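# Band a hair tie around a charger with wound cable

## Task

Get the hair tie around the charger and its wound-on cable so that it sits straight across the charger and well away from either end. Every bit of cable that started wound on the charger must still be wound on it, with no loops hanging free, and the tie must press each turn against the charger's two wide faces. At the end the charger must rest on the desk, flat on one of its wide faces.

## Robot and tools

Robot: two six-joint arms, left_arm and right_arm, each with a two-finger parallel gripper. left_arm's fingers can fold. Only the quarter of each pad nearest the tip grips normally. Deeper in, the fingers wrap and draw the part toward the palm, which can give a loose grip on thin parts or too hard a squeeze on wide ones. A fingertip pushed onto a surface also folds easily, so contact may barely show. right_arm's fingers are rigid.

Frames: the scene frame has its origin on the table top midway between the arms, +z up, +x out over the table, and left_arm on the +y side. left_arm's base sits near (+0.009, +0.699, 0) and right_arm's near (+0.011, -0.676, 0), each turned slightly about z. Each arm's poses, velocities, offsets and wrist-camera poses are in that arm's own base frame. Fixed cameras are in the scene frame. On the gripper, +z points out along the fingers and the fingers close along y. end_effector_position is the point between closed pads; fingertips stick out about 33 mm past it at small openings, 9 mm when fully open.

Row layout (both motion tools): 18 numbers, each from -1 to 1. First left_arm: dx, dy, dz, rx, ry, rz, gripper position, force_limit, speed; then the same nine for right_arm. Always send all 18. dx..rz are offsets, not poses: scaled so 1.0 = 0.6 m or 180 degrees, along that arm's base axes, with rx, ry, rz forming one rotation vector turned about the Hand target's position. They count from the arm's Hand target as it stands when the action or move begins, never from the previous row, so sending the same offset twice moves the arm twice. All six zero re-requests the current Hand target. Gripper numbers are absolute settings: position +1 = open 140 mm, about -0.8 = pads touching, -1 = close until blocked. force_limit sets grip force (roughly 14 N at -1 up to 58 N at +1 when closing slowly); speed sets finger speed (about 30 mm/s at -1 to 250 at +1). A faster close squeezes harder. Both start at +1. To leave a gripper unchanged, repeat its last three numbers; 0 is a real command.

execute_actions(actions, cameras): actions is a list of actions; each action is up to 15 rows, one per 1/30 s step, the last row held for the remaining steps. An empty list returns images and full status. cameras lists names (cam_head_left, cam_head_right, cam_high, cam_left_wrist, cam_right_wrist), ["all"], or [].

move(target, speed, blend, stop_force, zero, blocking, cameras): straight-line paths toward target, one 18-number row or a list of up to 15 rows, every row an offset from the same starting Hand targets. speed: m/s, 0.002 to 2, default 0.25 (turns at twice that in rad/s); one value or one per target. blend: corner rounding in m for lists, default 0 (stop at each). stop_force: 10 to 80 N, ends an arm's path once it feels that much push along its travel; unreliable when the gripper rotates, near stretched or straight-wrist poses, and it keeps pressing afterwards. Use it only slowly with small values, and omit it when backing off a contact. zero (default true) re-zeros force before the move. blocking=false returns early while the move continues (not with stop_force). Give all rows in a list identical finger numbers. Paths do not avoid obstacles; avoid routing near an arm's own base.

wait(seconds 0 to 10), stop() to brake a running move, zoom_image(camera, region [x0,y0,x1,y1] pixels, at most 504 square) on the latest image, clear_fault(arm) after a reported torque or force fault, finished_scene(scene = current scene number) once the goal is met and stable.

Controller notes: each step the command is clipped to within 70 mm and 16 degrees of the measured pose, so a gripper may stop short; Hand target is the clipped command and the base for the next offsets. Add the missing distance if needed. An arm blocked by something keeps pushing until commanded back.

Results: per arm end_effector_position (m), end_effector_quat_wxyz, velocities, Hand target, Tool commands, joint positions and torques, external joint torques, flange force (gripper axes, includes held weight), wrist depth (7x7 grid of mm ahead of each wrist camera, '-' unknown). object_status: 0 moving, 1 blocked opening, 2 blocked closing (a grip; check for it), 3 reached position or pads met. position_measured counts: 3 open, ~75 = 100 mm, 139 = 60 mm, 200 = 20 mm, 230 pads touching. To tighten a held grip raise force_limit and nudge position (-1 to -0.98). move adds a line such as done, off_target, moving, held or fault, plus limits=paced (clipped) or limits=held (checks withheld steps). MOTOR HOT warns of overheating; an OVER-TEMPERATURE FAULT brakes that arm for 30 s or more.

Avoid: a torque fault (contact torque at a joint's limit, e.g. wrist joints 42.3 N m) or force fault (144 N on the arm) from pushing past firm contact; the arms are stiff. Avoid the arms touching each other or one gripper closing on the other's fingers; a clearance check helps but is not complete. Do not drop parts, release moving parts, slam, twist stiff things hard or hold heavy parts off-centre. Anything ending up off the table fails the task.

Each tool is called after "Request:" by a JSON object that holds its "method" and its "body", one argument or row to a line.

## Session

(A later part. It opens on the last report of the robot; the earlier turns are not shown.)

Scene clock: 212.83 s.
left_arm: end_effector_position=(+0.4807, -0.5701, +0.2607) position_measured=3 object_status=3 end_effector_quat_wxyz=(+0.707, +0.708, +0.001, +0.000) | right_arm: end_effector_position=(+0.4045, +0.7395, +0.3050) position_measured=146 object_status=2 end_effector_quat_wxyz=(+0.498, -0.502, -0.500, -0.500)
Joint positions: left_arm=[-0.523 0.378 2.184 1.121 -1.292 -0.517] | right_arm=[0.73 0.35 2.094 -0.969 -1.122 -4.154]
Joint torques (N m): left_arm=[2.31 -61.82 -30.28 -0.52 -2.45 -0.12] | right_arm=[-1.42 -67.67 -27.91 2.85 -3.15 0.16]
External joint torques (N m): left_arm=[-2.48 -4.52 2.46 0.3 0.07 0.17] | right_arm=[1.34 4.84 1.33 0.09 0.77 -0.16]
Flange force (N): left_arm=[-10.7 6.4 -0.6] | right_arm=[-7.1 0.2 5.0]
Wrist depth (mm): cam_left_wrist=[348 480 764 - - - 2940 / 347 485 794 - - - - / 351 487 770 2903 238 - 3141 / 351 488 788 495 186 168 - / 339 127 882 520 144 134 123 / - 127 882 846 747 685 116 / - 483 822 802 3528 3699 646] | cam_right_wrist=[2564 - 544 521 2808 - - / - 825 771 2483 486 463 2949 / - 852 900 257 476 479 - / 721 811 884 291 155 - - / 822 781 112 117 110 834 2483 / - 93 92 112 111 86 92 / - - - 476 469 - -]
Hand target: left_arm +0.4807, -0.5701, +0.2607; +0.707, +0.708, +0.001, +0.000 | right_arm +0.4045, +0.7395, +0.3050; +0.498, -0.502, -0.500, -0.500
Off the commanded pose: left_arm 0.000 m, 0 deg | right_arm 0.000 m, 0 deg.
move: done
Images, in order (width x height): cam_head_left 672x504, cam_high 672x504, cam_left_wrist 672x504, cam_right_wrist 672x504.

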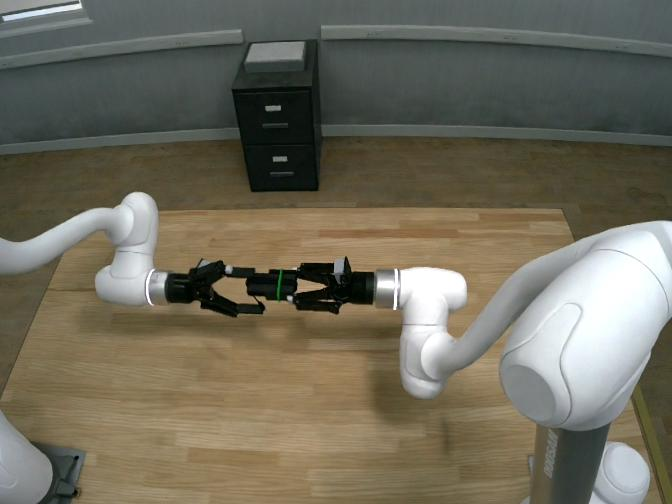

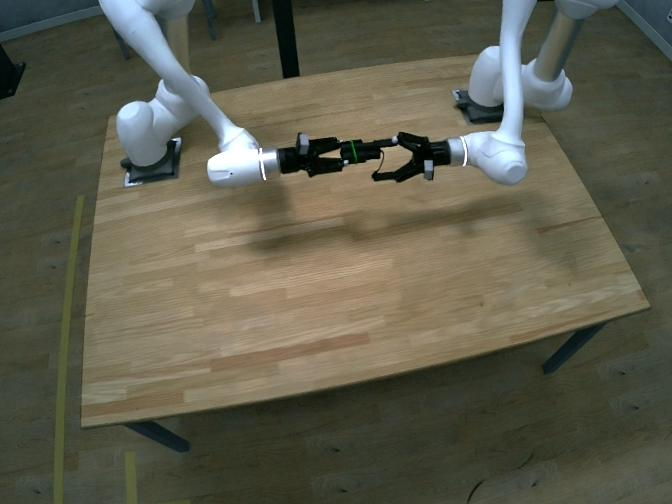

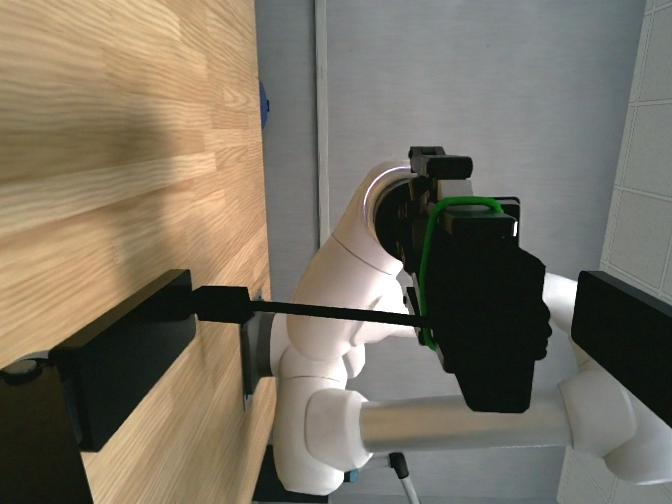

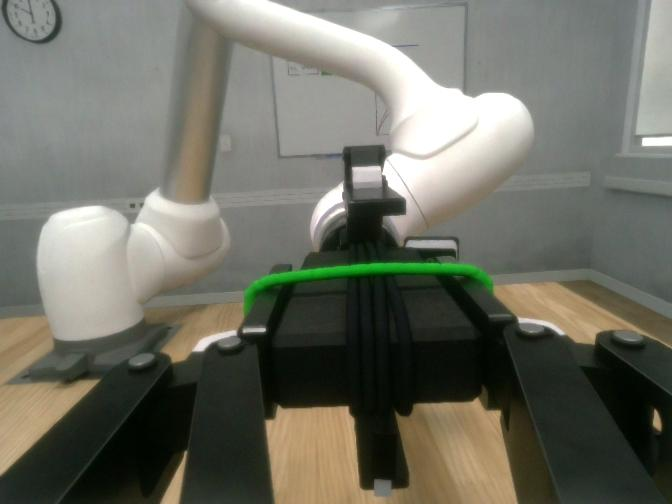

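Request:
{"method": "move", "body": {
  "target": [
    [0,0.15,0,0,0,0,1,-1,-1,0,0,0,0,0,0,-1,-0.9,-1],
    [0.1,0.15,0.066,0,0,0,1,-1,-1,0,0,0,0,0,0,-1,-0.9,-1],
    [0.1,-0.045,0.066,0,0,0,1,-1,-1,0,0,0,0,0,0,-1,-0.9,-1],
    [0.0,-0.045,0.066,0,0,0,1,-1,-1,0,0,0,0,0,0,-1,-0.9,-1]
  ],
  "speed": 0.1,
  "blend": [0.01,0.01,0.005,0],
  "cameras": ["cam_left_wrist","cam_right_wrist","cam_high","cam_head_left"]
}}

Request:
{"method": "zoom_image", "body": {
  "camera": "cam_high",
  "region": [330, 90, 450, 200]
}}

Request:
{"method": "zoom_image", "body": {
  "camera": "cam_head_left",
  "region": [170, 220, 310, 330]
}}

Scene clock: 218.83 s.
left_arm: end_effector_position=(+0.4808, -0.5971, +0.3003) position_measured=3 object_status=3 end_effector_quat_wxyz=(+0.707, +0.708, +0.001, +0.000) | right_arm: end_effector_position=(+0.4045, +0.7395, +0.3050) position_measured=146 object_status=2 end_effector_quat_wxyz=(+0.498, -0.502, -0.500, -0.500)
Joint positions: left_arm=[-0.566 0.33 2.143 1.109 -1.23 -0.59] | right_arm=[0.73 0.35 2.094 -0.969 -1.122 -4.154]
Joint torques (N m): left_arm=[1.8 -60.35 -33.55 -0.51 -2.28 -0.16] | right_arm=[-1.58 -67.78 -27.96 2.91 -3.17 0.18]
External joint torques (N m): left_arm=[-1.98 -4.14 2.77 0.31 0.01 0.21] | right_arm=[1.54 5.12 1.39 0.03 0.78 -0.18]
Flange force (N): left_arm=[-10.7 4.6 -2.2] | right_arm=[-7.5 0.2 5.3]
Wrist depth (mm): cam_left_wrist=[402 563 822 - 2085 2636 - / 407 554 896 - - - - / 404 563 892 384 210 - - / 401 559 892 162 147 3017 - / 371 127 831 111 110 - 122 / - 127 899 96 115 710 116 / - 562 785 775 733 687 616] | cam_right_wrist=[2336 733 546 492 475 - 2564 / - 751 802 236 436 448 2336 / - 837 3188 288 448 3232 - / 728 794 929 288 154 - - / 742 759 111 116 112 831 2564 / - 93 93 112 111 86 92 / - - - 474 469 - -]
Hand target: left_arm +0.4807, -0.5971, +0.3003; +0.707, +0.708, +0.001, +0.000 | right_arm +0.4045, +0.7395, +0.3050; +0.498, -0.502, -0.500, -0.500
Off the commanded pose: left_arm 0.000 m, 0 deg | right_arm 0.000 m, 0 deg.
move: done
Images, in order (width x height): cam_head_left 672x504, cam_high 672x504, cam_left_wrist 672x504, cam_right_wrist 672x504.

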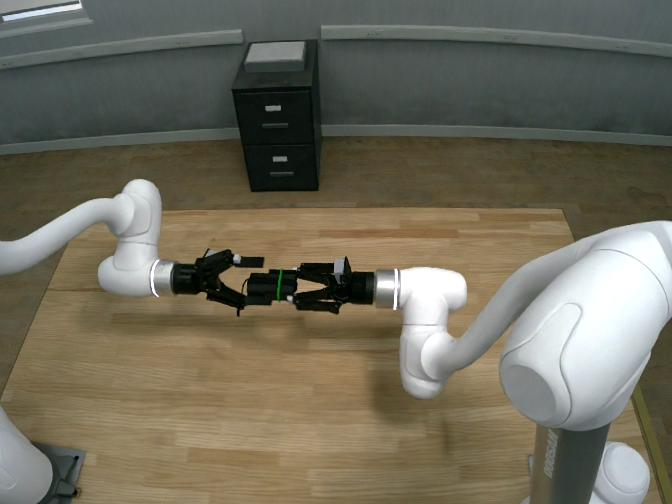

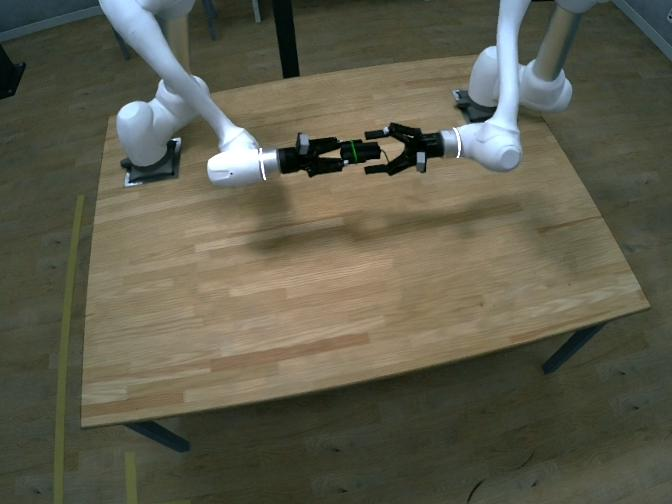

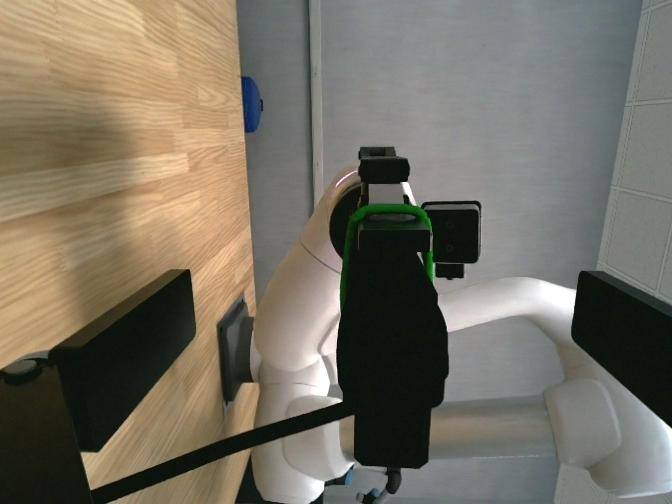

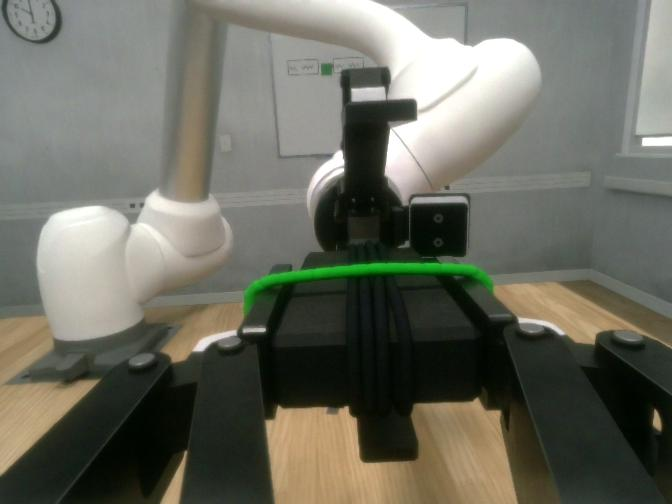

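Scaled by 4.200 from the camera's 672x504 image, which has a finer 960x720 frame.

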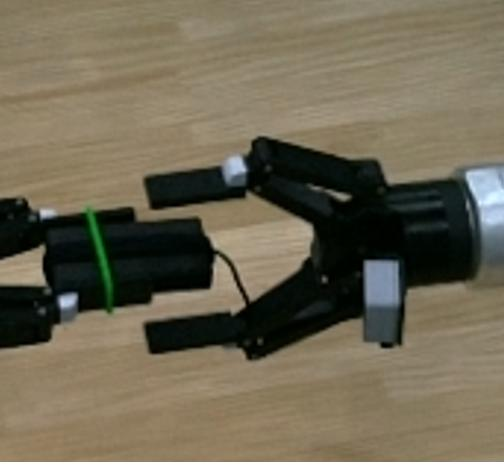

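Scaled by 3.600 from the camera's 672x504 image, which has a finer 960x720 frame.

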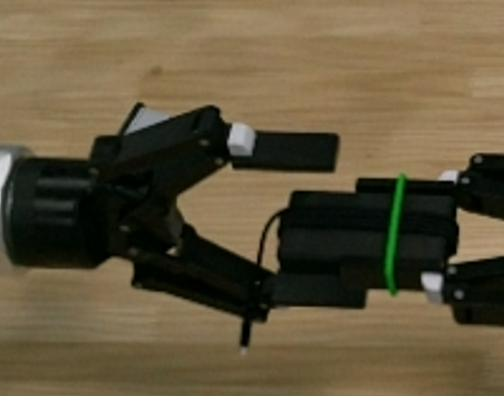

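Request:
{"method": "move", "body": {
  "target": [0,0,0,0,0,0,-1,-0.7,-1,0,0,0,0,0,0,-1,-0.9,-1]
}}

Request:
{"method": "wait", "body": {
  "seconds": 2,
  "cameras": ["cam_left_wrist","cam_right_wrist","cam_high","cam_head_left"]
}}

Request:
{"method": "zoom_image", "body": {
  "camera": "cam_high",
  "region": [330, 90, 450, 200]
}}

Request:
{"method": "zoom_image", "body": {
  "camera": "cam_head_left",
  "region": [170, 220, 310, 330]
}}

Request:
{"method": "zoom_image", "body": {
  "camera": "cam_right_wrist",
  "region": [200, 160, 540, 430]
}}

Scene clock: 224.37 s.
left_arm: end_effector_position=(+0.4808, -0.5971, +0.3004) position_measured=185 object_status=0 end_effector_quat_wxyz=(+0.707, +0.707, +0.001, +0.000) | right_arm: end_effector_position=(+0.4045, +0.7395, +0.3048) position_measured=146 object_status=2 end_effector_quat_wxyz=(+0.498, -0.502, -0.500, -0.500)
Joint positions: left_arm=[-0.566 0.33 2.143 1.109 -1.23 -0.59] | right_arm=[0.73 0.35 2.094 -0.969 -1.122 -4.154]
Joint torques (N m): left_arm=[-3.88 -40.25 -21 4.83 5.8 0.06] | right_arm=[2.44 -87.81 -46.17 7.15 -10.54 0.11]
External joint torques (N m): left_arm=[3.91 -24.15 -9.76 -5.07 -8.11 -0.01] | right_arm=[-2.61 25.04 19.57 -4.21 8.16 -0.11]
Flange force (N): left_arm=[-8.5 30.8 -12.9] | right_arm=[-33.8 0.5 -4.8]
Wrist depth (mm): cam_left_wrist=[404 558 852 - 2414 - - / 404 559 892 2520 3099 3954 - / 405 561 879 387 3099 3141 3887 / 405 566 940 147 162 - 2389 / 408 532 759 110 111 615 714 / 389 72 96 96 111 84 - / - 64 - 94 - - 70] | cam_right_wrist=[- 747 724 495 475 - 2407 / - 794 808 - 436 426 2359 / - 802 3064 244 449 - - / 719 813 - 154 149 - - / 751 776 112 111 109 831 2432 / - 93 93 112 112 86 92 / - - - 492 487 - -]
Hand target: left_arm +0.4807, -0.5971, +0.3003; +0.707, +0.708, +0.001, +0.000 | right_arm +0.4045, +0.7395, +0.3050; +0.498, -0.502, -0.500, -0.500
Off the commanded pose: left_arm 0.000 m, 0 deg | right_arm 0.000 m, 0 deg.
move: done

Scene clock: 226.37 s.
left_arm: end_effector_position=(+0.4807, -0.5971, +0.3003) position_measured=188 object_status=2 end_effector_quat_wxyz=(+0.707, +0.708, +0.001, +0.000) | right_arm: end_effector_position=(+0.4045, +0.7395, +0.3049) position_measured=146 object_status=2 end_effector_quat_wxyz=(+0.498, -0.502, -0.500, -0.500)
Joint positions: left_arm=[-0.566 0.33 2.143 1.109 -1.23 -0.59] | right_arm=[0.73 0.35 2.094 -0.969 -1.122 -4.154]
Joint torques (N m): left_arm=[-1.15 -44.41 -23.57 3.61 4.24 0.07] | right_arm=[1.07 -83.53 -41.33 6 -9 0.14]
External joint torques (N m): left_arm=[1.12 -20.24 -7.24 -3.84 -6.57 -0.02] | right_arm=[-1.1 21.12 14.83 -3.07 6.62 -0.14]
Flange force (N): left_arm=[-10.4 25.8 -8.6] | right_arm=[-28.4 0.8 -0.1]
Wrist depth (mm): cam_left_wrist=[404 555 783 2520 - - - / 407 565 899 - - - - / 405 559 896 291 215 - 2389 / 407 566 910 147 147 - - / 409 531 745 110 110 608 703 / 388 72 96 107 111 91 - / - 65 - 95 - - 69] | cam_right_wrist=[3145 756 740 494 473 - 2407 / - 852 805 3024 436 433 2775 / - 840 828 242 451 - 3104 / - 754 3024 184 149 - - / 747 852 110 122 120 894 2432 / - 93 93 111 111 86 92 / - - - 495 487 - -]
Hand target: left_arm +0.4807, -0.5971, +0.3003; +0.707, +0.708, +0.001, +0.000 | right_arm +0.4045, +0.7395, +0.3050; +0.498, -0.502, -0.500, -0.500
Tool commands: left_gripper/position=-1.0 left_gripper/force_limit=-0.7 left_gripper/speed=-1.0 right_gripper/position=-1.0 right_gripper/force_limit=-0.9 right_gripper/speed=-1.0
Off the commanded pose: left_arm 0.000 m, 0 deg | right_arm 0.000 m, 0 deg.
wait: 2.00 s; at rest by 0.17 s
Images, in order (width x height): cam_head_left 672x504, cam_high 672x504, cam_left_wrist 672x504, cam_right_wrist 672x504.

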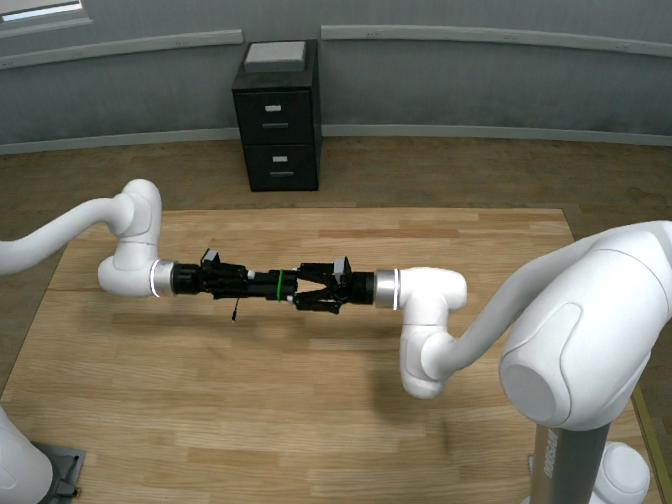

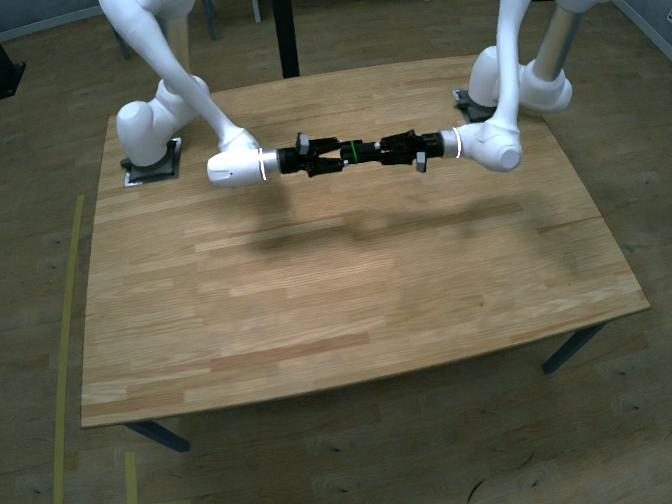

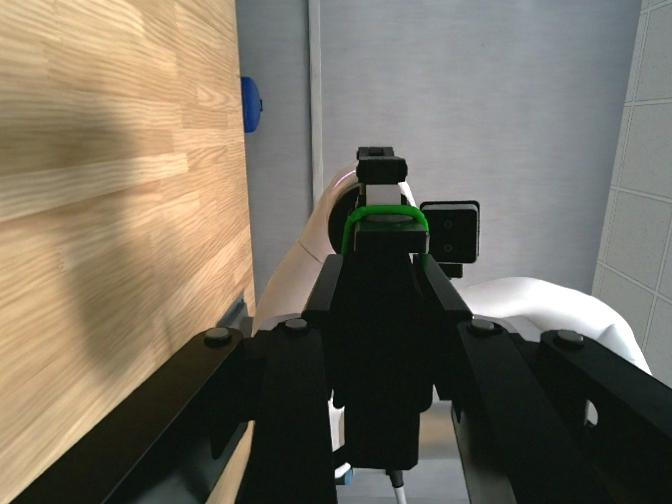

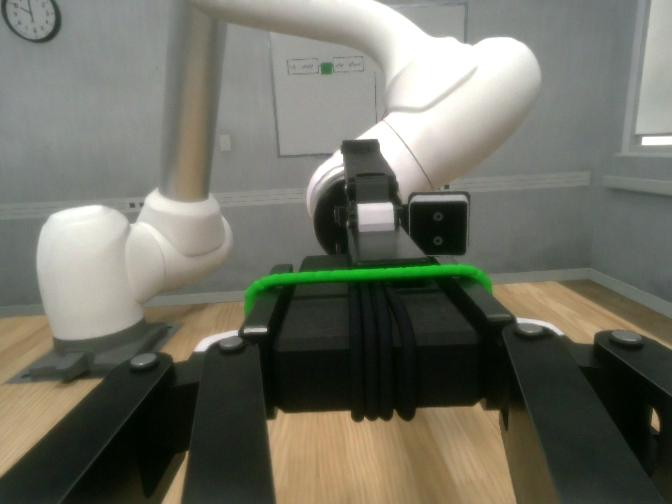

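Scaled by 4.200 from the camera's 672x504 image, which has a finer 960x720 frame.

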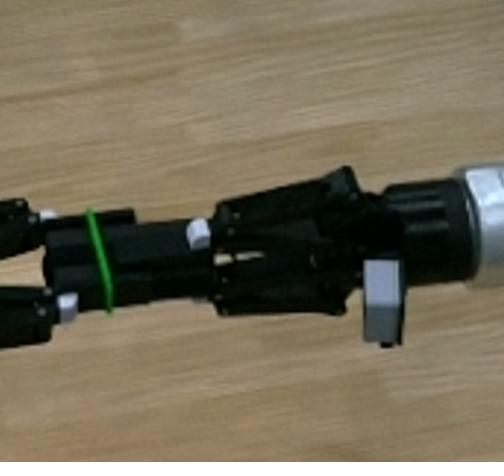

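Scaled by 3.600 from the camera's 672x504 image, which has a finer 960x720 frame.

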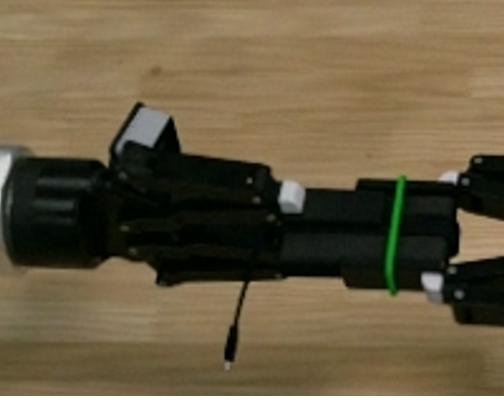

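Scaled by 1.482 from the camera's 672x504 image, which has a finer 960x720 frame.

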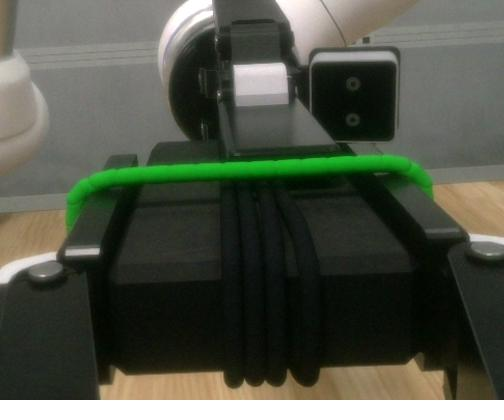

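Request:
{"method": "move", "body": {
  "target": [
    [0,0,0,0,0,0,-0.1,-1,-1,0,0,0,0,0,0,-1,-0.9,-1],
    [0,-0.022,0.003,0,0,0,-0.1,-1,-1,0,0,0,0,0,0,-1,-0.9,-1],
    [0,-0.022,0.003,0,0,0,-1,-0.7,-1,0,0,0,0,0,0,-1,-0.9,-1]
  ],
  "speed": 0.05
}}

Request:
{"method": "wait", "body": {
  "seconds": 1.7,
  "cameras": ["cam_left_wrist","cam_right_wrist","cam_head_left"]
}}

Request:
{"method": "zoom_image", "body": {
  "camera": "cam_right_wrist",
  "region": [200, 160, 540, 430]
}}

Request:
{"method": "zoom_image", "body": {
  "camera": "cam_head_left",
  "region": [170, 220, 310, 330]
}}

Scene clock: 230.80 s.
left_arm: end_effector_position=(+0.4808, -0.6103, +0.3021) position_measured=179 object_status=0 end_effector_quat_wxyz=(+0.707, +0.708, +0.001, +0.000) | right_arm: end_effector_position=(+0.4045, +0.7395, +0.3049) position_measured=146 object_status=2 end_effector_quat_wxyz=(+0.498, -0.502, -0.500, -0.500)
Joint positions: left_arm=[-0.586 0.335 2.129 1.093 -1.215 -0.592] | right_arm=[0.73 0.35 2.094 -0.969 -1.122 -4.154]
Joint torques (N m): left_arm=[0.92 -54.58 -29.87 0.91 0.24 -0.11] | right_arm=[-0.34 -73.66 -32.54 3.86 -5.38 0.09]
External joint torques (N m): left_arm=[-1.02 -10.72 -1.19 -1.09 -2.56 0.16] | right_arm=[0.15 11.17 5.99 -0.92 3 -0.09]
Flange force (N): left_arm=[-10.8 13.1 -5.0] | right_arm=[-15.1 1.3 3.7]
Wrist depth (mm): cam_left_wrist=[405 563 875 - 2831 2085 - / 407 565 925 2606 3372 - - / 403 559 1015 326 199 2903 - / 408 569 914 140 137 - - / 409 531 107 98 110 610 665 / 390 72 95 86 98 79 84 / - 65 - - 104 - 69] | cam_right_wrist=[- 805 726 488 453 426 2537 / - 822 831 2743 424 418 2537 / - 794 2842 264 438 - 2432 / 726 880 951 175 140 - - / 742 776 110 120 129 834 890 / - 94 93 111 112 86 92 / - - - 496 490 - -]
Hand target: left_arm +0.4807, -0.6103, +0.3021; +0.707, +0.708, +0.001, +0.000 | right_arm +0.4045, +0.7395, +0.3050; +0.498, -0.502, -0.500, -0.500
Off the commanded pose: left_arm 0.000 m, 0 deg | right_arm 0.000 m, 0 deg.
move: done

Scene clock: 232.50 s.
left_arm: end_effector_position=(+0.4807, -0.6103, +0.3021) position_measured=179 object_status=2 end_effector_quat_wxyz=(+0.707, +0.708, +0.001, +0.000) | right_arm: end_effector_position=(+0.4045, +0.7395, +0.3049) position_measured=146 object_status=2 end_effector_quat_wxyz=(+0.498, -0.502, -0.500, -0.500)
Joint positions: left_arm=[-0.586 0.335 2.13 1.094 -1.215 -0.592] | right_arm=[0.73 0.35 2.094 -0.969 -1.122 -4.154]
Joint torques (N m): left_arm=[1.49 -54.9 -29.96 0.82 0.26 -0.13] | right_arm=[-0.54 -73.83 -32.47 3.89 -5.37 0.08]
External joint torques (N m): left_arm=[-1.49 -10.3 -1.08 -1.01 -2.57 0.18] | right_arm=[0.25 11.42 5.94 -0.95 3 -0.08]
Flange force (N): left_arm=[-10.9 12.4 -4.2] | right_arm=[-15.4 1.5 4.0]
Wrist depth (mm): cam_left_wrist=[406 557 865 2636 2364 2316 - / 405 562 899 3276 - - - / 406 565 917 273 195 - - / 407 568 917 140 163 3017 - / 406 531 107 98 110 596 661 / 393 72 95 85 98 79 86 / - 65 - - 104 - 69] | cam_right_wrist=[2808 719 726 487 452 413 2383 / 3064 2842 861 3104 423 424 2457 / 2621 831 880 262 432 - - / 715 797 936 145 139 - - / 822 779 110 112 120 831 2457 / - 94 93 112 111 86 92 / - - - 495 485 - -]
Hand target: left_arm +0.4807, -0.6103, +0.3021; +0.707, +0.708, +0.001, +0.000 | right_arm +0.4045, +0.7395, +0.3050; +0.498, -0.502, -0.500, -0.500
Tool commands: left_gripper/position=-1.0 left_gripper/force_limit=-0.7 left_gripper/speed=-1.0 right_gripper/position=-1.0 right_gripper/force_limit=-0.9 right_gripper/speed=-1.0
Off the commanded pose: left_arm 0.000 m, 0 deg | right_arm 0.000 m, 0 deg.
wait: 1.70 s; at rest by 0.17 s
Images, in order (width x height): cam_head_left 672x504, cam_left_wrist 672x504, cam_right_wrist 672x504.

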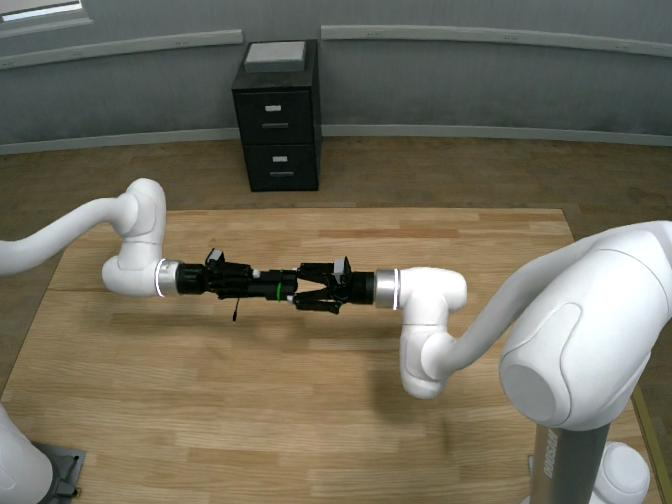

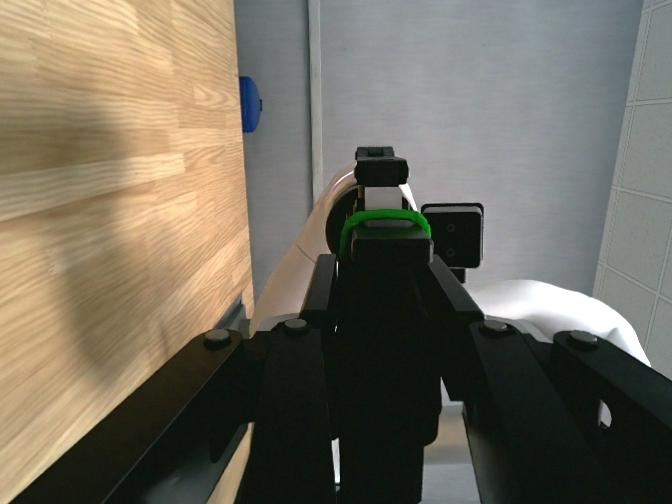

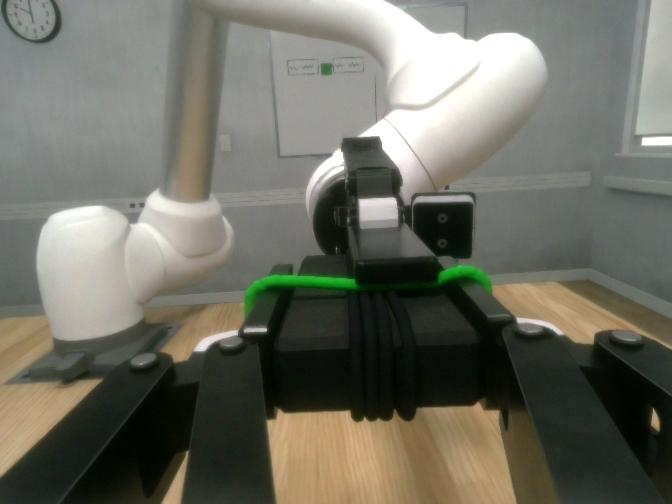

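Scaled by 1.482 from the camera's 672x504 image, which has a finer 960x720 frame.

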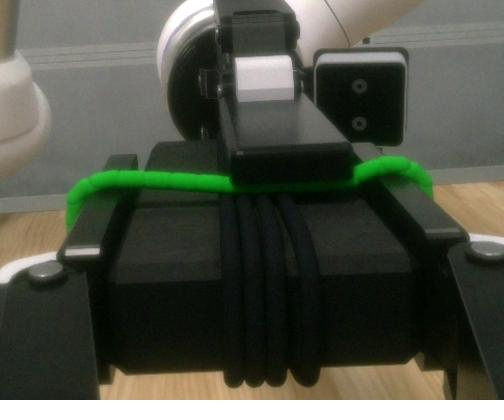

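Scaled by 3.600 from the camera's 672x504 image, which has a finer 960x720 frame.

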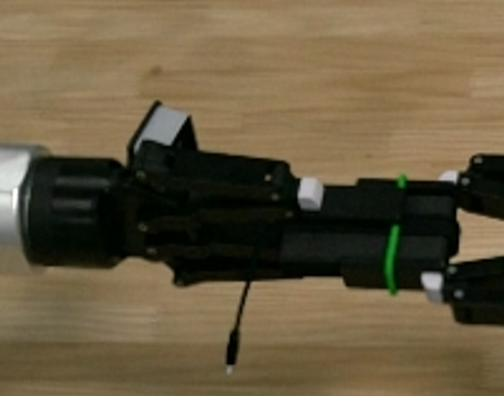

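Request:
{"method": "move", "body": {
  "target": [0,0,0,0,0,0,-1,-0.7,-1,0,0,0,0,0,0,-0.09,-1,-1],
  "cameras": ["cam_right_wrist"]
}}

Request:
{"method": "move", "body": {
  "target": [0,0,0,0,0,0,-1,-0.7,-1,0,-0.02,0,0,0,0,-0.09,-1,-1],
  "speed": 0.02,
  "cameras": ["cam_right_wrist"]
}}

Scene clock: 234.40 s.
left_arm: end_effector_position=(+0.4807, -0.6103, +0.3020) position_measured=179 object_status=2 end_effector_quat_wxyz=(+0.707, +0.708, +0.001, +0.000) | right_arm: end_effector_position=(+0.4044, +0.7395, +0.3050) position_measured=140 object_status=3 end_effector_quat_wxyz=(+0.498, -0.502, -0.500, -0.500)
Joint positions: left_arm=[-0.586 0.335 2.13 1.094 -1.215 -0.592] | right_arm=[0.73 0.35 2.094 -0.969 -1.122 -4.154]
Joint torques (N m): left_arm=[1.19 -60.04 -33.09 -0.03 -2.05 -0.22] | right_arm=[-1.84 -68.52 -28.81 3.19 -3.36 0.14]
External joint torques (N m): left_arm=[-1.4 -5.29 2.02 -0.14 -0.28 0.27] | right_arm=[1.84 5.5 2.18 -0.24 0.96 -0.14]
Flange force (N): left_arm=[-10.5 5.9 -3.1] | right_arm=[-8.0 -0.6 4.9]
Wrist depth (mm): cam_left_wrist=[407 557 785 2867 - - - / 404 562 889 - 2797 - - / 409 561 882 277 2831 - 2548 / 404 570 856 136 135 3276 - / 410 531 107 98 109 600 665 / 387 72 95 97 98 79 84 / - 65 - - 104 - 69] | cam_right_wrist=[- 717 730 491 462 419 2537 / - 840 2877 2986 424 418 2537 / - 837 2949 265 437 - - / 728 794 940 146 143 - - / 744 784 116 114 131 115 2651 / - 93 93 111 111 86 - / - - 500 498 489 - -]
Hand target: left_arm +0.4807, -0.6103, +0.3021; +0.707, +0.708, +0.001, +0.000 | right_arm +0.4045, +0.7395, +0.3050; +0.498, -0.502, -0.500, -0.500
Off the commanded pose: left_arm 0.000 m, 0 deg | right_arm 0.000 m, 0 deg.
move: done
Images, in order (width x height): cam_right_wrist 672x504.

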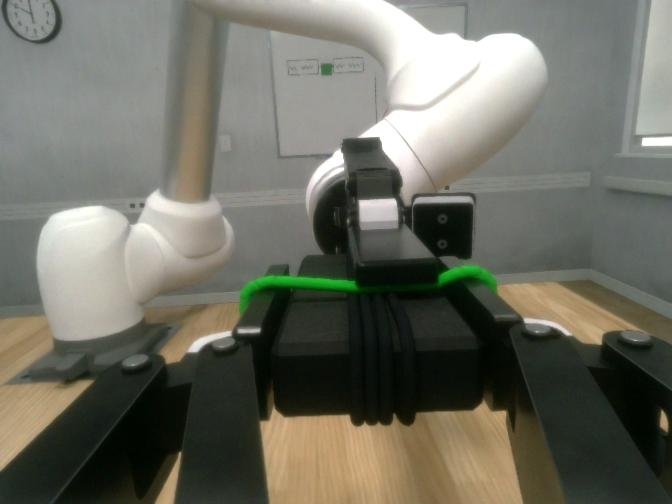

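Scene clock: 235.37 s.
left_arm: end_effector_position=(+0.4807, -0.6103, +0.3020) position_measured=188 object_status=2 end_effector_quat_wxyz=(+0.707, +0.708, +0.001, +0.000) | right_arm: end_effector_position=(+0.4045, +0.7275, +0.3050) position_measured=140 object_status=3 end_effector_quat_wxyz=(+0.498, -0.502, -0.500, -0.500)
Joint positions: left_arm=[-0.586 0.335 2.13 1.094 -1.215 -0.592] | right_arm=[0.714 0.34 2.11 -0.982 -1.134 -4.153]
Joint torques (N m): left_arm=[1.54 -62.52 -35.21 -0.87 -2.85 -0.21] | right_arm=[-1.52 -64.81 -26.64 2.58 -2.61 0.18]
External joint torques (N m): left_arm=[-1.61 -2.69 4.16 0.68 0.54 0.26] | right_arm=[1.62 3.31 0.36 0.33 0.23 -0.18]
Flange force (N): left_arm=[-10.8 2.3 -3.4] | right_arm=[-5.3 -0.2 5.1]
Wrist depth (mm): cam_left_wrist=[402 558 783 - 2797 2667 - / 407 553 936 3372 - 2698 2667 / 404 569 984 288 - - 2048 / 410 575 819 151 151 - - / 407 533 107 110 110 106 701 / 390 72 96 85 111 91 - / - 63 - 93 119 - 69] | cam_right_wrist=[- 819 730 494 474 2877 2483 / 2842 822 831 2877 433 437 2681 / 2842 890 2592 279 445 3188 2359 / 728 802 3024 159 148 - - / 761 789 117 116 126 115 2510 / - 93 93 109 110 - - / - - 502 497 487 - -]
Hand target: left_arm +0.4807, -0.6103, +0.3021; +0.707, +0.708, +0.001, +0.000 | right_arm +0.4045, +0.7275, +0.3050; +0.498, -0.502, -0.500, -0.500
Off the commanded pose: left_arm 0.000 m, 0 deg | right_arm 0.000 m, 0 deg.
move: done
Images, in order (width x height): cam_right_wrist 672x504.

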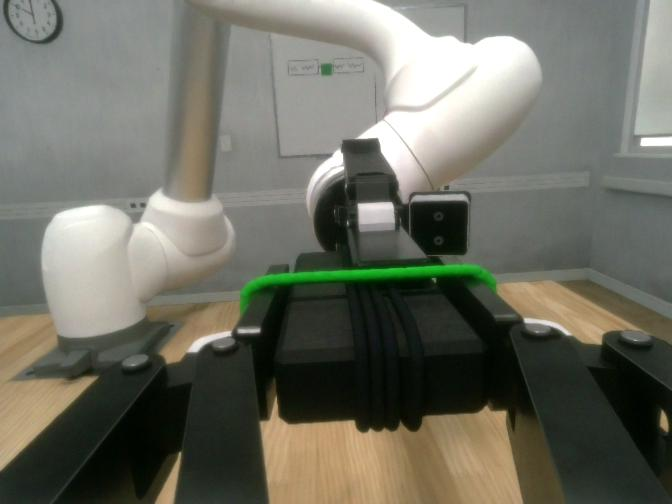

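Request:
{"method": "move", "body": {
  "target": [
    [0,0,0,0,0,0,-1,-0.7,-1,0,0,0,0,0,0,-1,-0.9,-1],
    [0,0,0,0,0,0,-0.1,-0.7,-1,0,0,0,0,0,0,-1,-0.9,-1],
    [0,0.05,0,0,0,0,-0.1,-0.7,-1,0,0,0,0,0,0,-1,-0.9,-1],
    [0,0.05,0,0,0,0,-1,-0.7,-1,0,0,0,0,0,0,-1,-0.9,-1]
  ],
  "speed": 0.06
}}

Request:
{"method": "wait", "body": {
  "seconds": 1.5
}}

Request:
{"method": "move", "body": {
  "target": [
    [0,0,0,0,0,0,-1,-0.7,-1,0,0,0,0,0,0,-0.05,-1,-1],
    [0,0,0,0,0,0,-1,-0.7,-1,0,0.023,0,0,0,0,-0.05,-1,-1],
    [0,0,0,0,0,0,-1,-0.7,-1,0,0.023,0,0,0,0,-1,-0.9,-1]
  ],
  "speed": 0.03,
  "cameras": ["cam_right_wrist","cam_high","cam_head_left"]
}}

Request:
{"method": "zoom_image", "body": {
  "camera": "cam_head_left",
  "region": [170, 220, 310, 330]
}}

Scene clock: 242.73 s.
left_arm: end_effector_position=(+0.4807, -0.5803, +0.3021) position_measured=188 object_status=0 end_effector_quat_wxyz=(+0.707, +0.708, +0.001, +0.000) | right_arm: end_effector_position=(+0.4045, +0.7275, +0.3050) position_measured=145 object_status=2 end_effector_quat_wxyz=(+0.498, -0.502, -0.500, -0.500)
Joint positions: left_arm=[-0.54 0.317 2.157 1.131 -1.246 -0.596] | right_arm=[0.714 0.34 2.11 -0.982 -1.134 -4.153]
Joint torques (N m): left_arm=[0.26 -59.56 -34.51 -0.75 -2.71 -0.16] | right_arm=[-1.43 -64.97 -27.43 2.72 -2.6 0.13]
External joint torques (N m): left_arm=[-0.42 -3.53 3.81 0.44 0.4 0.21] | right_arm=[1.71 3.39 1.15 0.19 0.2 -0.13]
Flange force (N): left_arm=[-10.4 3.6 -4.7] | right_arm=[-5.6 -1.1 4.0]
Wrist depth (mm): cam_left_wrist=[407 555 892 2763 - 3017 - / 406 561 910 2440 - 2248 3583 / 406 566 910 311 - 2978 2698 / 402 565 914 176 153 674 - / 407 530 764 113 128 637 689 / 388 72 96 85 146 91 - / - 62 - 785 - - 69] | cam_right_wrist=[2877 781 556 522 499 2912 2483 / - 837 2651 2912 463 2949 2483 / - 855 894 308 479 - - / 726 802 967 182 179 2949 2912 / 837 773 112 124 122 843 2359 / - 93 92 109 110 86 92 / - - - 492 489 - -]
Hand target: left_arm +0.4807, -0.5803, +0.3021; +0.707, +0.708, +0.001, +0.000 | right_arm +0.4045, +0.7275, +0.3050; +0.498, -0.502, -0.500, -0.500
Off the commanded pose: left_arm 0.000 m, 0 deg | right_arm 0.000 m, 0 deg.
move: done

Scene clock: 244.23 s.
left_arm: end_effector_position=(+0.4807, -0.5803, +0.3021) position_measured=188 object_status=2 end_effector_quat_wxyz=(+0.707, +0.708, +0.001, +0.000) | right_arm: end_effector_position=(+0.4045, +0.7275, +0.3050) position_measured=145 object_status=2 end_effector_quat_wxyz=(+0.498, -0.502, -0.500, -0.500)
Joint positions: left_arm=[-0.54 0.317 2.157 1.131 -1.246 -0.596] | right_arm=[0.714 0.34 2.11 -0.982 -1.134 -4.153]
Joint torques (N m): left_arm=[1.15 -59.87 -34.39 -0.7 -2.77 -0.15] | right_arm=[-1.01 -65.15 -27.31 2.73 -2.65 0.13]
External joint torques (N m): left_arm=[-1.18 -3.41 3.68 0.38 0.45 0.2] | right_arm=[0.73 3.92 1.02 0.17 0.27 -0.13]
Flange force (N): left_arm=[-10.8 3.5 -3.2] | right_arm=[-6.3 0.7 3.4]
Wrist depth (mm): cam_left_wrist=[405 554 805 - - - - / 407 561 928 - - - 2364 / 407 566 936 490 2903 - - / 405 568 925 175 155 3141 - / 410 528 764 112 128 642 703 / 387 72 96 86 146 91 - / - 62 - 791 - - 69] | cam_right_wrist=[- 747 754 521 501 - 3024 / - 797 828 2842 463 435 2842 / - 925 837 333 479 - 2651 / 717 797 918 185 160 3104 3024 / 776 789 112 122 115 831 2457 / - 93 92 109 110 86 92 / - - - 494 490 - -]
Hand target: left_arm +0.4807, -0.5803, +0.3021; +0.707, +0.708, +0.001, +0.000 | right_arm +0.4045, +0.7275, +0.3050; +0.498, -0.502, -0.500, -0.500
Tool commands: left_gripper/position=-1.0 left_gripper/force_limit=-0.7 left_gripper/speed=-1.0 right_gripper/position=-1.0 right_gripper/force_limit=-0.9 right_gripper/speed=-1.0
Off the commanded pose: left_arm 0.000 m, 0 deg | right_arm 0.000 m, 0 deg.
wait: 1.50 s; at rest by 0.17 s

Scene clock: 245.93 s.
left_arm: end_effector_position=(+0.4807, -0.5803, +0.3021) position_measured=188 object_status=2 end_effector_quat_wxyz=(+0.707, +0.708, +0.001, +0.000) | right_arm: end_effector_position=(+0.4044, +0.7413, +0.3050) position_measured=146 object_status=2 end_effector_quat_wxyz=(+0.498, -0.502, -0.500, -0.500)
Joint positions: left_arm=[-0.54 0.317 2.157 1.131 -1.246 -0.596] | right_arm=[0.732 0.352 2.091 -0.967 -1.12 -4.154]
Joint torques (N m): left_arm=[-5.56 -60.63 -34.78 0.4 -3.96 -0.14] | right_arm=[-2.34 -65 -30.91 4.15 -1.48 0.15]
External joint torques (N m): left_arm=[5.54 -2.55 4.07 -0.72 1.65 0.19] | right_arm=[2.08 2.18 4.29 -1.21 -0.9 -0.15]
Flange force (N): left_arm=[-5.6 2.3 -11.1] | right_arm=[-5.6 -4.6 -3.4]
Wrist depth (mm): cam_left_wrist=[402 562 2730 3058 2831 2440 2903 / 408 563 906 2867 - - - / 407 563 944 478 310 2831 - / 404 561 910 163 162 2606 - / 410 531 759 113 128 633 687 / 393 72 96 86 146 91 - / - 62 - 796 - - 69] | cam_right_wrist=[2681 855 549 506 486 3024 2457 / - 2483 825 2912 450 449 - / - - 907 292 465 - - / 719 797 904 182 164 2842 - / 737 784 111 119 120 894 2564 / - 93 92 95 - - 92 / - - - 456 452 - -]
Hand target: left_arm +0.4807, -0.5803, +0.3021; +0.707, +0.708, +0.001, +0.000 | right_arm +0.4045, +0.7413, +0.3050; +0.498, -0.502, -0.500, -0.500
Off the commanded pose: left_arm 0.000 m, 0 deg | right_arm 0.000 m, 0 deg.
move: done
Images, in order (width x height): cam_head_left 672x504, cam_high 672x504, cam_right_wrist 672x504.

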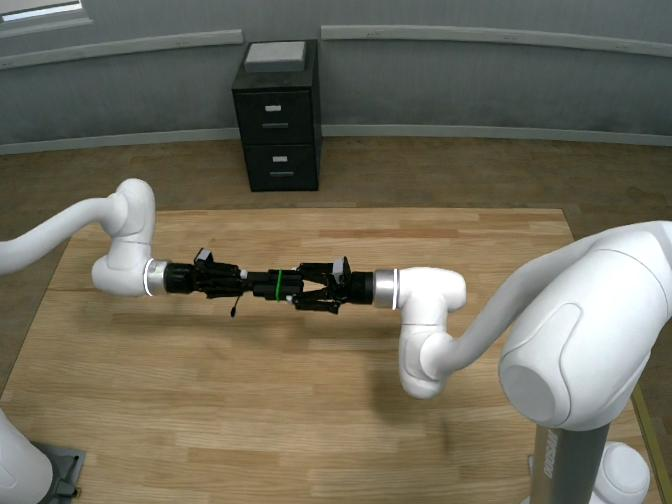

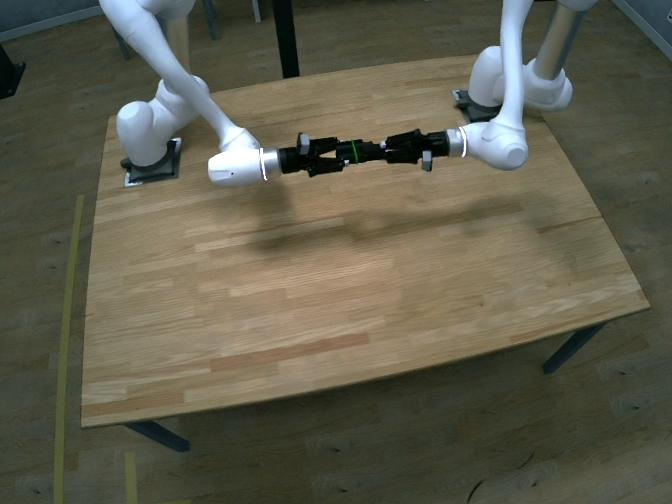

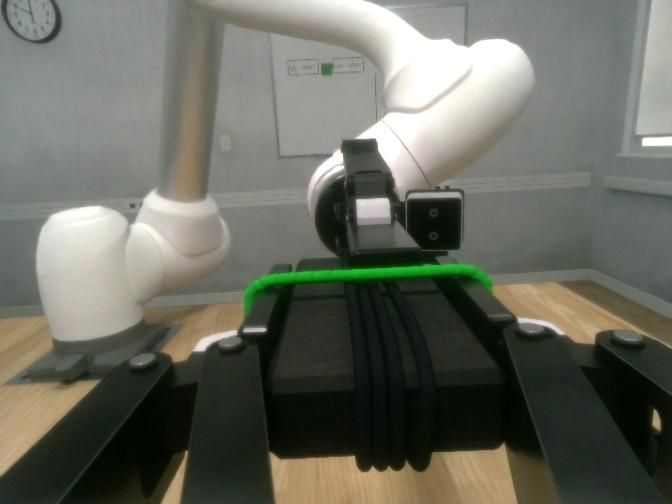

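Scaled by 3.600 from the camera's 672x504 image, which has a finer 960x720 frame.

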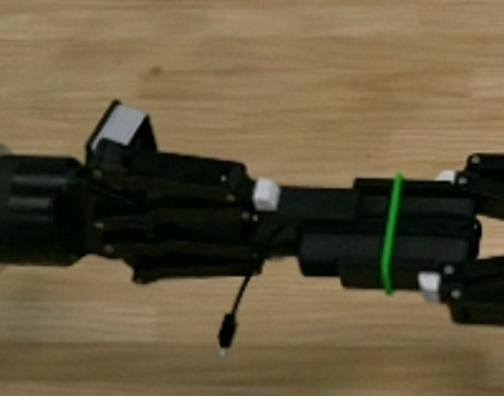

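Request:
{"method": "move", "body": {
  "target": [
    [0,0,0,0,0,0,-0.1,-0.05,-1,0,0,0,0,0,0,-1,-0.9,-1],
    [0,-0.065,0,0,0,0,-0.1,-0.05,-1,0,0,0,0,0,0,-1,-0.9,-1],
    [0,-0.065,0,0,0,0,-1,-0.05,-1,0,0,0,0,0,0,-1,-0.9,-1]
  ],
  "speed": 0.06
}}

Request:
{"method": "wait", "body": {
  "seconds": 1.5,
  "cameras": ["cam_left_wrist","cam_right_wrist","cam_high","cam_head_left"]
}}

Request:
{"method": "zoom_image", "body": {
  "camera": "cam_head_left",
  "region": [170, 220, 310, 330]
}}

Request:
{"method": "zoom_image", "body": {
  "camera": "cam_right_wrist",
  "region": [200, 200, 540, 490]
}}

Scene clock: 251.70 s.
left_arm: end_effector_position=(+0.4807, -0.6193, +0.3021) position_measured=181 object_status=0 end_effector_quat_wxyz=(+0.707, +0.708, +0.001, +0.000) | right_arm: end_effector_position=(+0.4045, +0.7413, +0.3049) position_measured=146 object_status=2 end_effector_quat_wxyz=(+0.498, -0.502, -0.500, -0.500)
Joint positions: left_arm=[-0.6 0.34 2.121 1.083 -1.206 -0.59] | right_arm=[0.732 0.352 2.091 -0.967 -1.12 -4.154]
Joint torques (N m): left_arm=[0.75 -62.25 -34.71 -0.63 -2.81 -0.28] | right_arm=[-1.42 -66.79 -27.6 2.69 -2.72 0.04]
External joint torques (N m): left_arm=[-0.86 -3.56 3.57 0.49 0.49 0.33] | right_arm=[1.4 3.61 0.93 0.26 0.33 -0.04]
Flange force (N): left_arm=[-10.2 3.6 -4.4] | right_arm=[-5.5 -0.3 4.3]
Wrist depth (mm): cam_left_wrist=[407 555 2730 - - - - / 404 563 879 2797 - 3017 - / 409 557 914 316 358 2730 - / 405 566 899 151 151 2903 - / 408 530 759 100 101 591 657 / 391 72 89 85 102 85 84 / - 65 - - - - 69] | cam_right_wrist=[- 717 744 480 431 412 2205 / - 715 2808 2842 416 410 2336 / - 2808 897 257 424 3745 2457 / 721 808 877 174 145 - - / 747 773 111 109 120 894 2537 / - 93 87 95 96 - 92 / - - - 457 448 - -]
Hand target: left_arm +0.4807, -0.6193, +0.3021; +0.707, +0.708, +0.001, +0.000 | right_arm +0.4045, +0.7413, +0.3050; +0.498, -0.502, -0.500, -0.500
Off the commanded pose: left_arm 0.000 m, 0 deg | right_arm 0.000 m, 0 deg.
move: done

Scene clock: 253.20 s.
left_arm: end_effector_position=(+0.4807, -0.6193, +0.3021) position_measured=181 object_status=2 end_effector_quat_wxyz=(+0.707, +0.708, +0.001, +0.000) | right_arm: end_effector_position=(+0.4045, +0.7413, +0.3050) position_measured=146 object_status=2 end_effector_quat_wxyz=(+0.498, -0.502, -0.500, -0.500)
Joint positions: left_arm=[-0.6 0.34 2.121 1.083 -1.206 -0.59] | right_arm=[0.732 0.352 2.091 -0.967 -1.12 -4.154]
Joint torques (N m): left_arm=[1.03 -62.98 -34.7 -0.69 -2.72 -0.21] | right_arm=[-1.47 -66.68 -27.48 2.67 -2.75 0.07]
External joint torques (N m): left_arm=[-1.02 -3.06 3.51 0.53 0.4 0.26] | right_arm=[1.7 3.92 0.94 0.27 0.36 -0.07]
Flange force (N): left_arm=[-9.6 2.9 -4.0] | right_arm=[-6.0 -0.5 4.9]
Wrist depth (mm): cam_left_wrist=[406 559 799 2867 - 2493 - / 408 559 896 2636 - 2831 - / 410 561 917 265 188 - - / 408 569 834 137 135 - - / 408 531 770 101 101 602 648 / 390 72 89 86 102 84 84 / - 65 - - 109 - 69] | cam_right_wrist=[- 740 733 477 445 407 2205 / - 837 811 2775 418 410 - / - 834 786 257 421 2106 - / 700 808 855 174 3188 2986 - / 751 781 111 124 120 904 2510 / - 93 92 96 - - 92 / - - - 456 453 - -]
Hand target: left_arm +0.4807, -0.6193, +0.3021; +0.707, +0.708, +0.001, +0.000 | right_arm +0.4045, +0.7413, +0.3050; +0.498, -0.502, -0.500, -0.500
Tool commands: left_gripper/position=-1.0 left_gripper/force_limit=-0.05 left_gripper/speed=-1.0 right_gripper/position=-1.0 right_gripper/force_limit=-0.9 right_gripper/speed=-1.0
Off the commanded pose: left_arm 0.000 m, 0 deg | right_arm 0.000 m, 0 deg.
wait: 1.50 s; at rest by 0.17 s
Images, in order (width x height): cam_head_left 672x504, cam_high 672x504, cam_left_wrist 672x504, cam_right_wrist 672x504.

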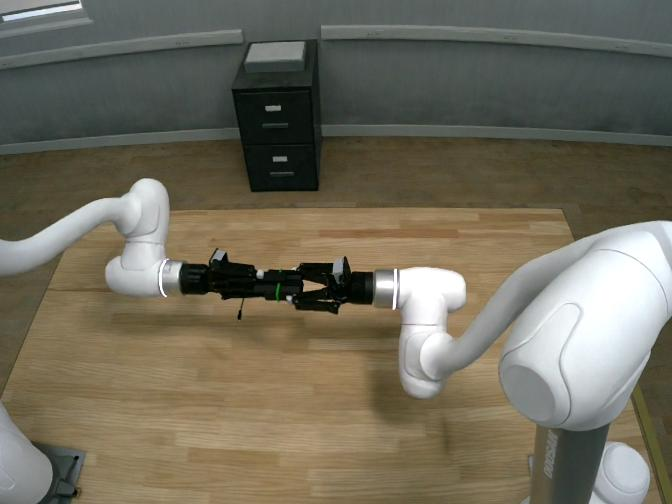

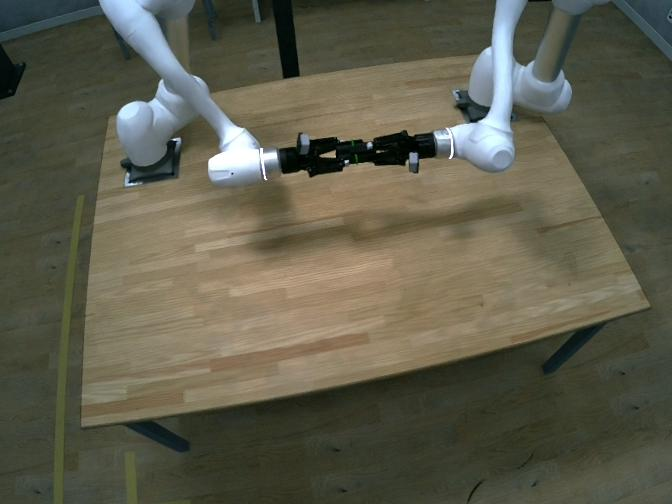

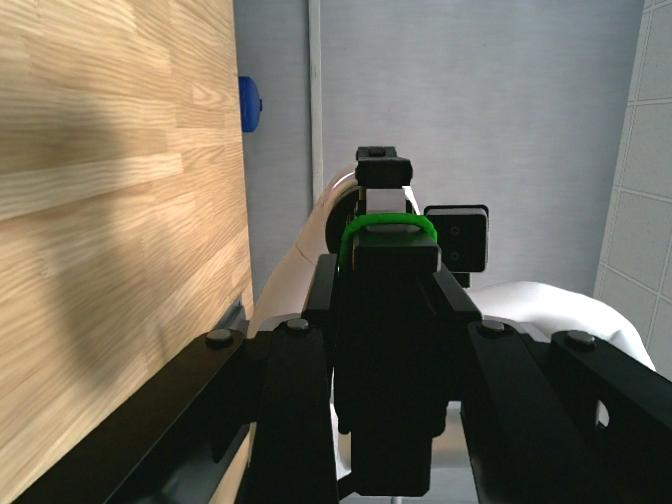

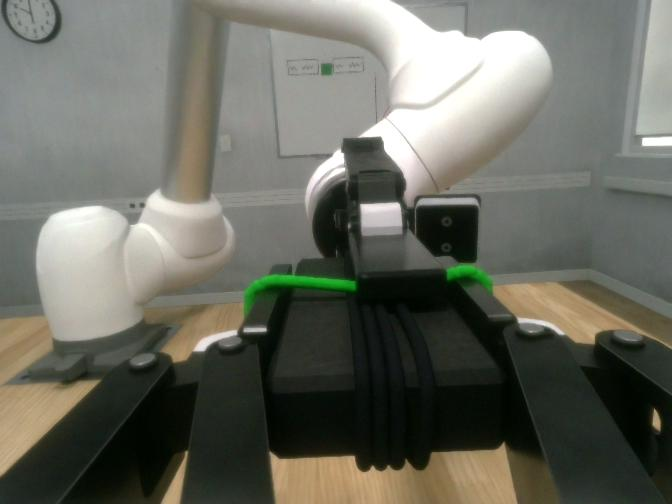

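Scaled by 3.600 from the camera's 672x504 image, which has a finer 960x720 frame.

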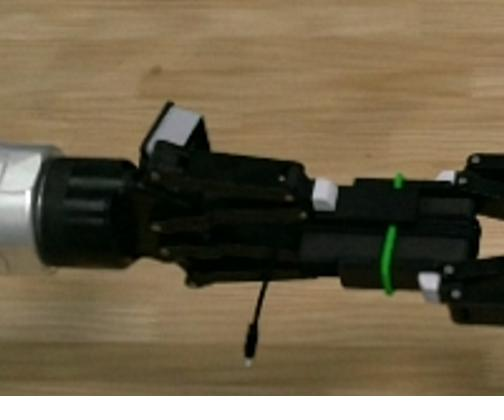

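Scaled by 1.482 from the camera's 672x504 image, which has a finer 960x720 frame.

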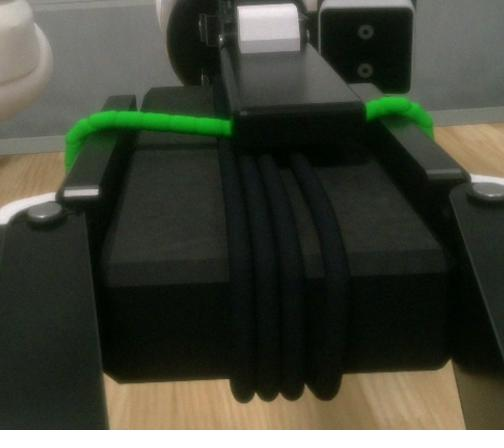

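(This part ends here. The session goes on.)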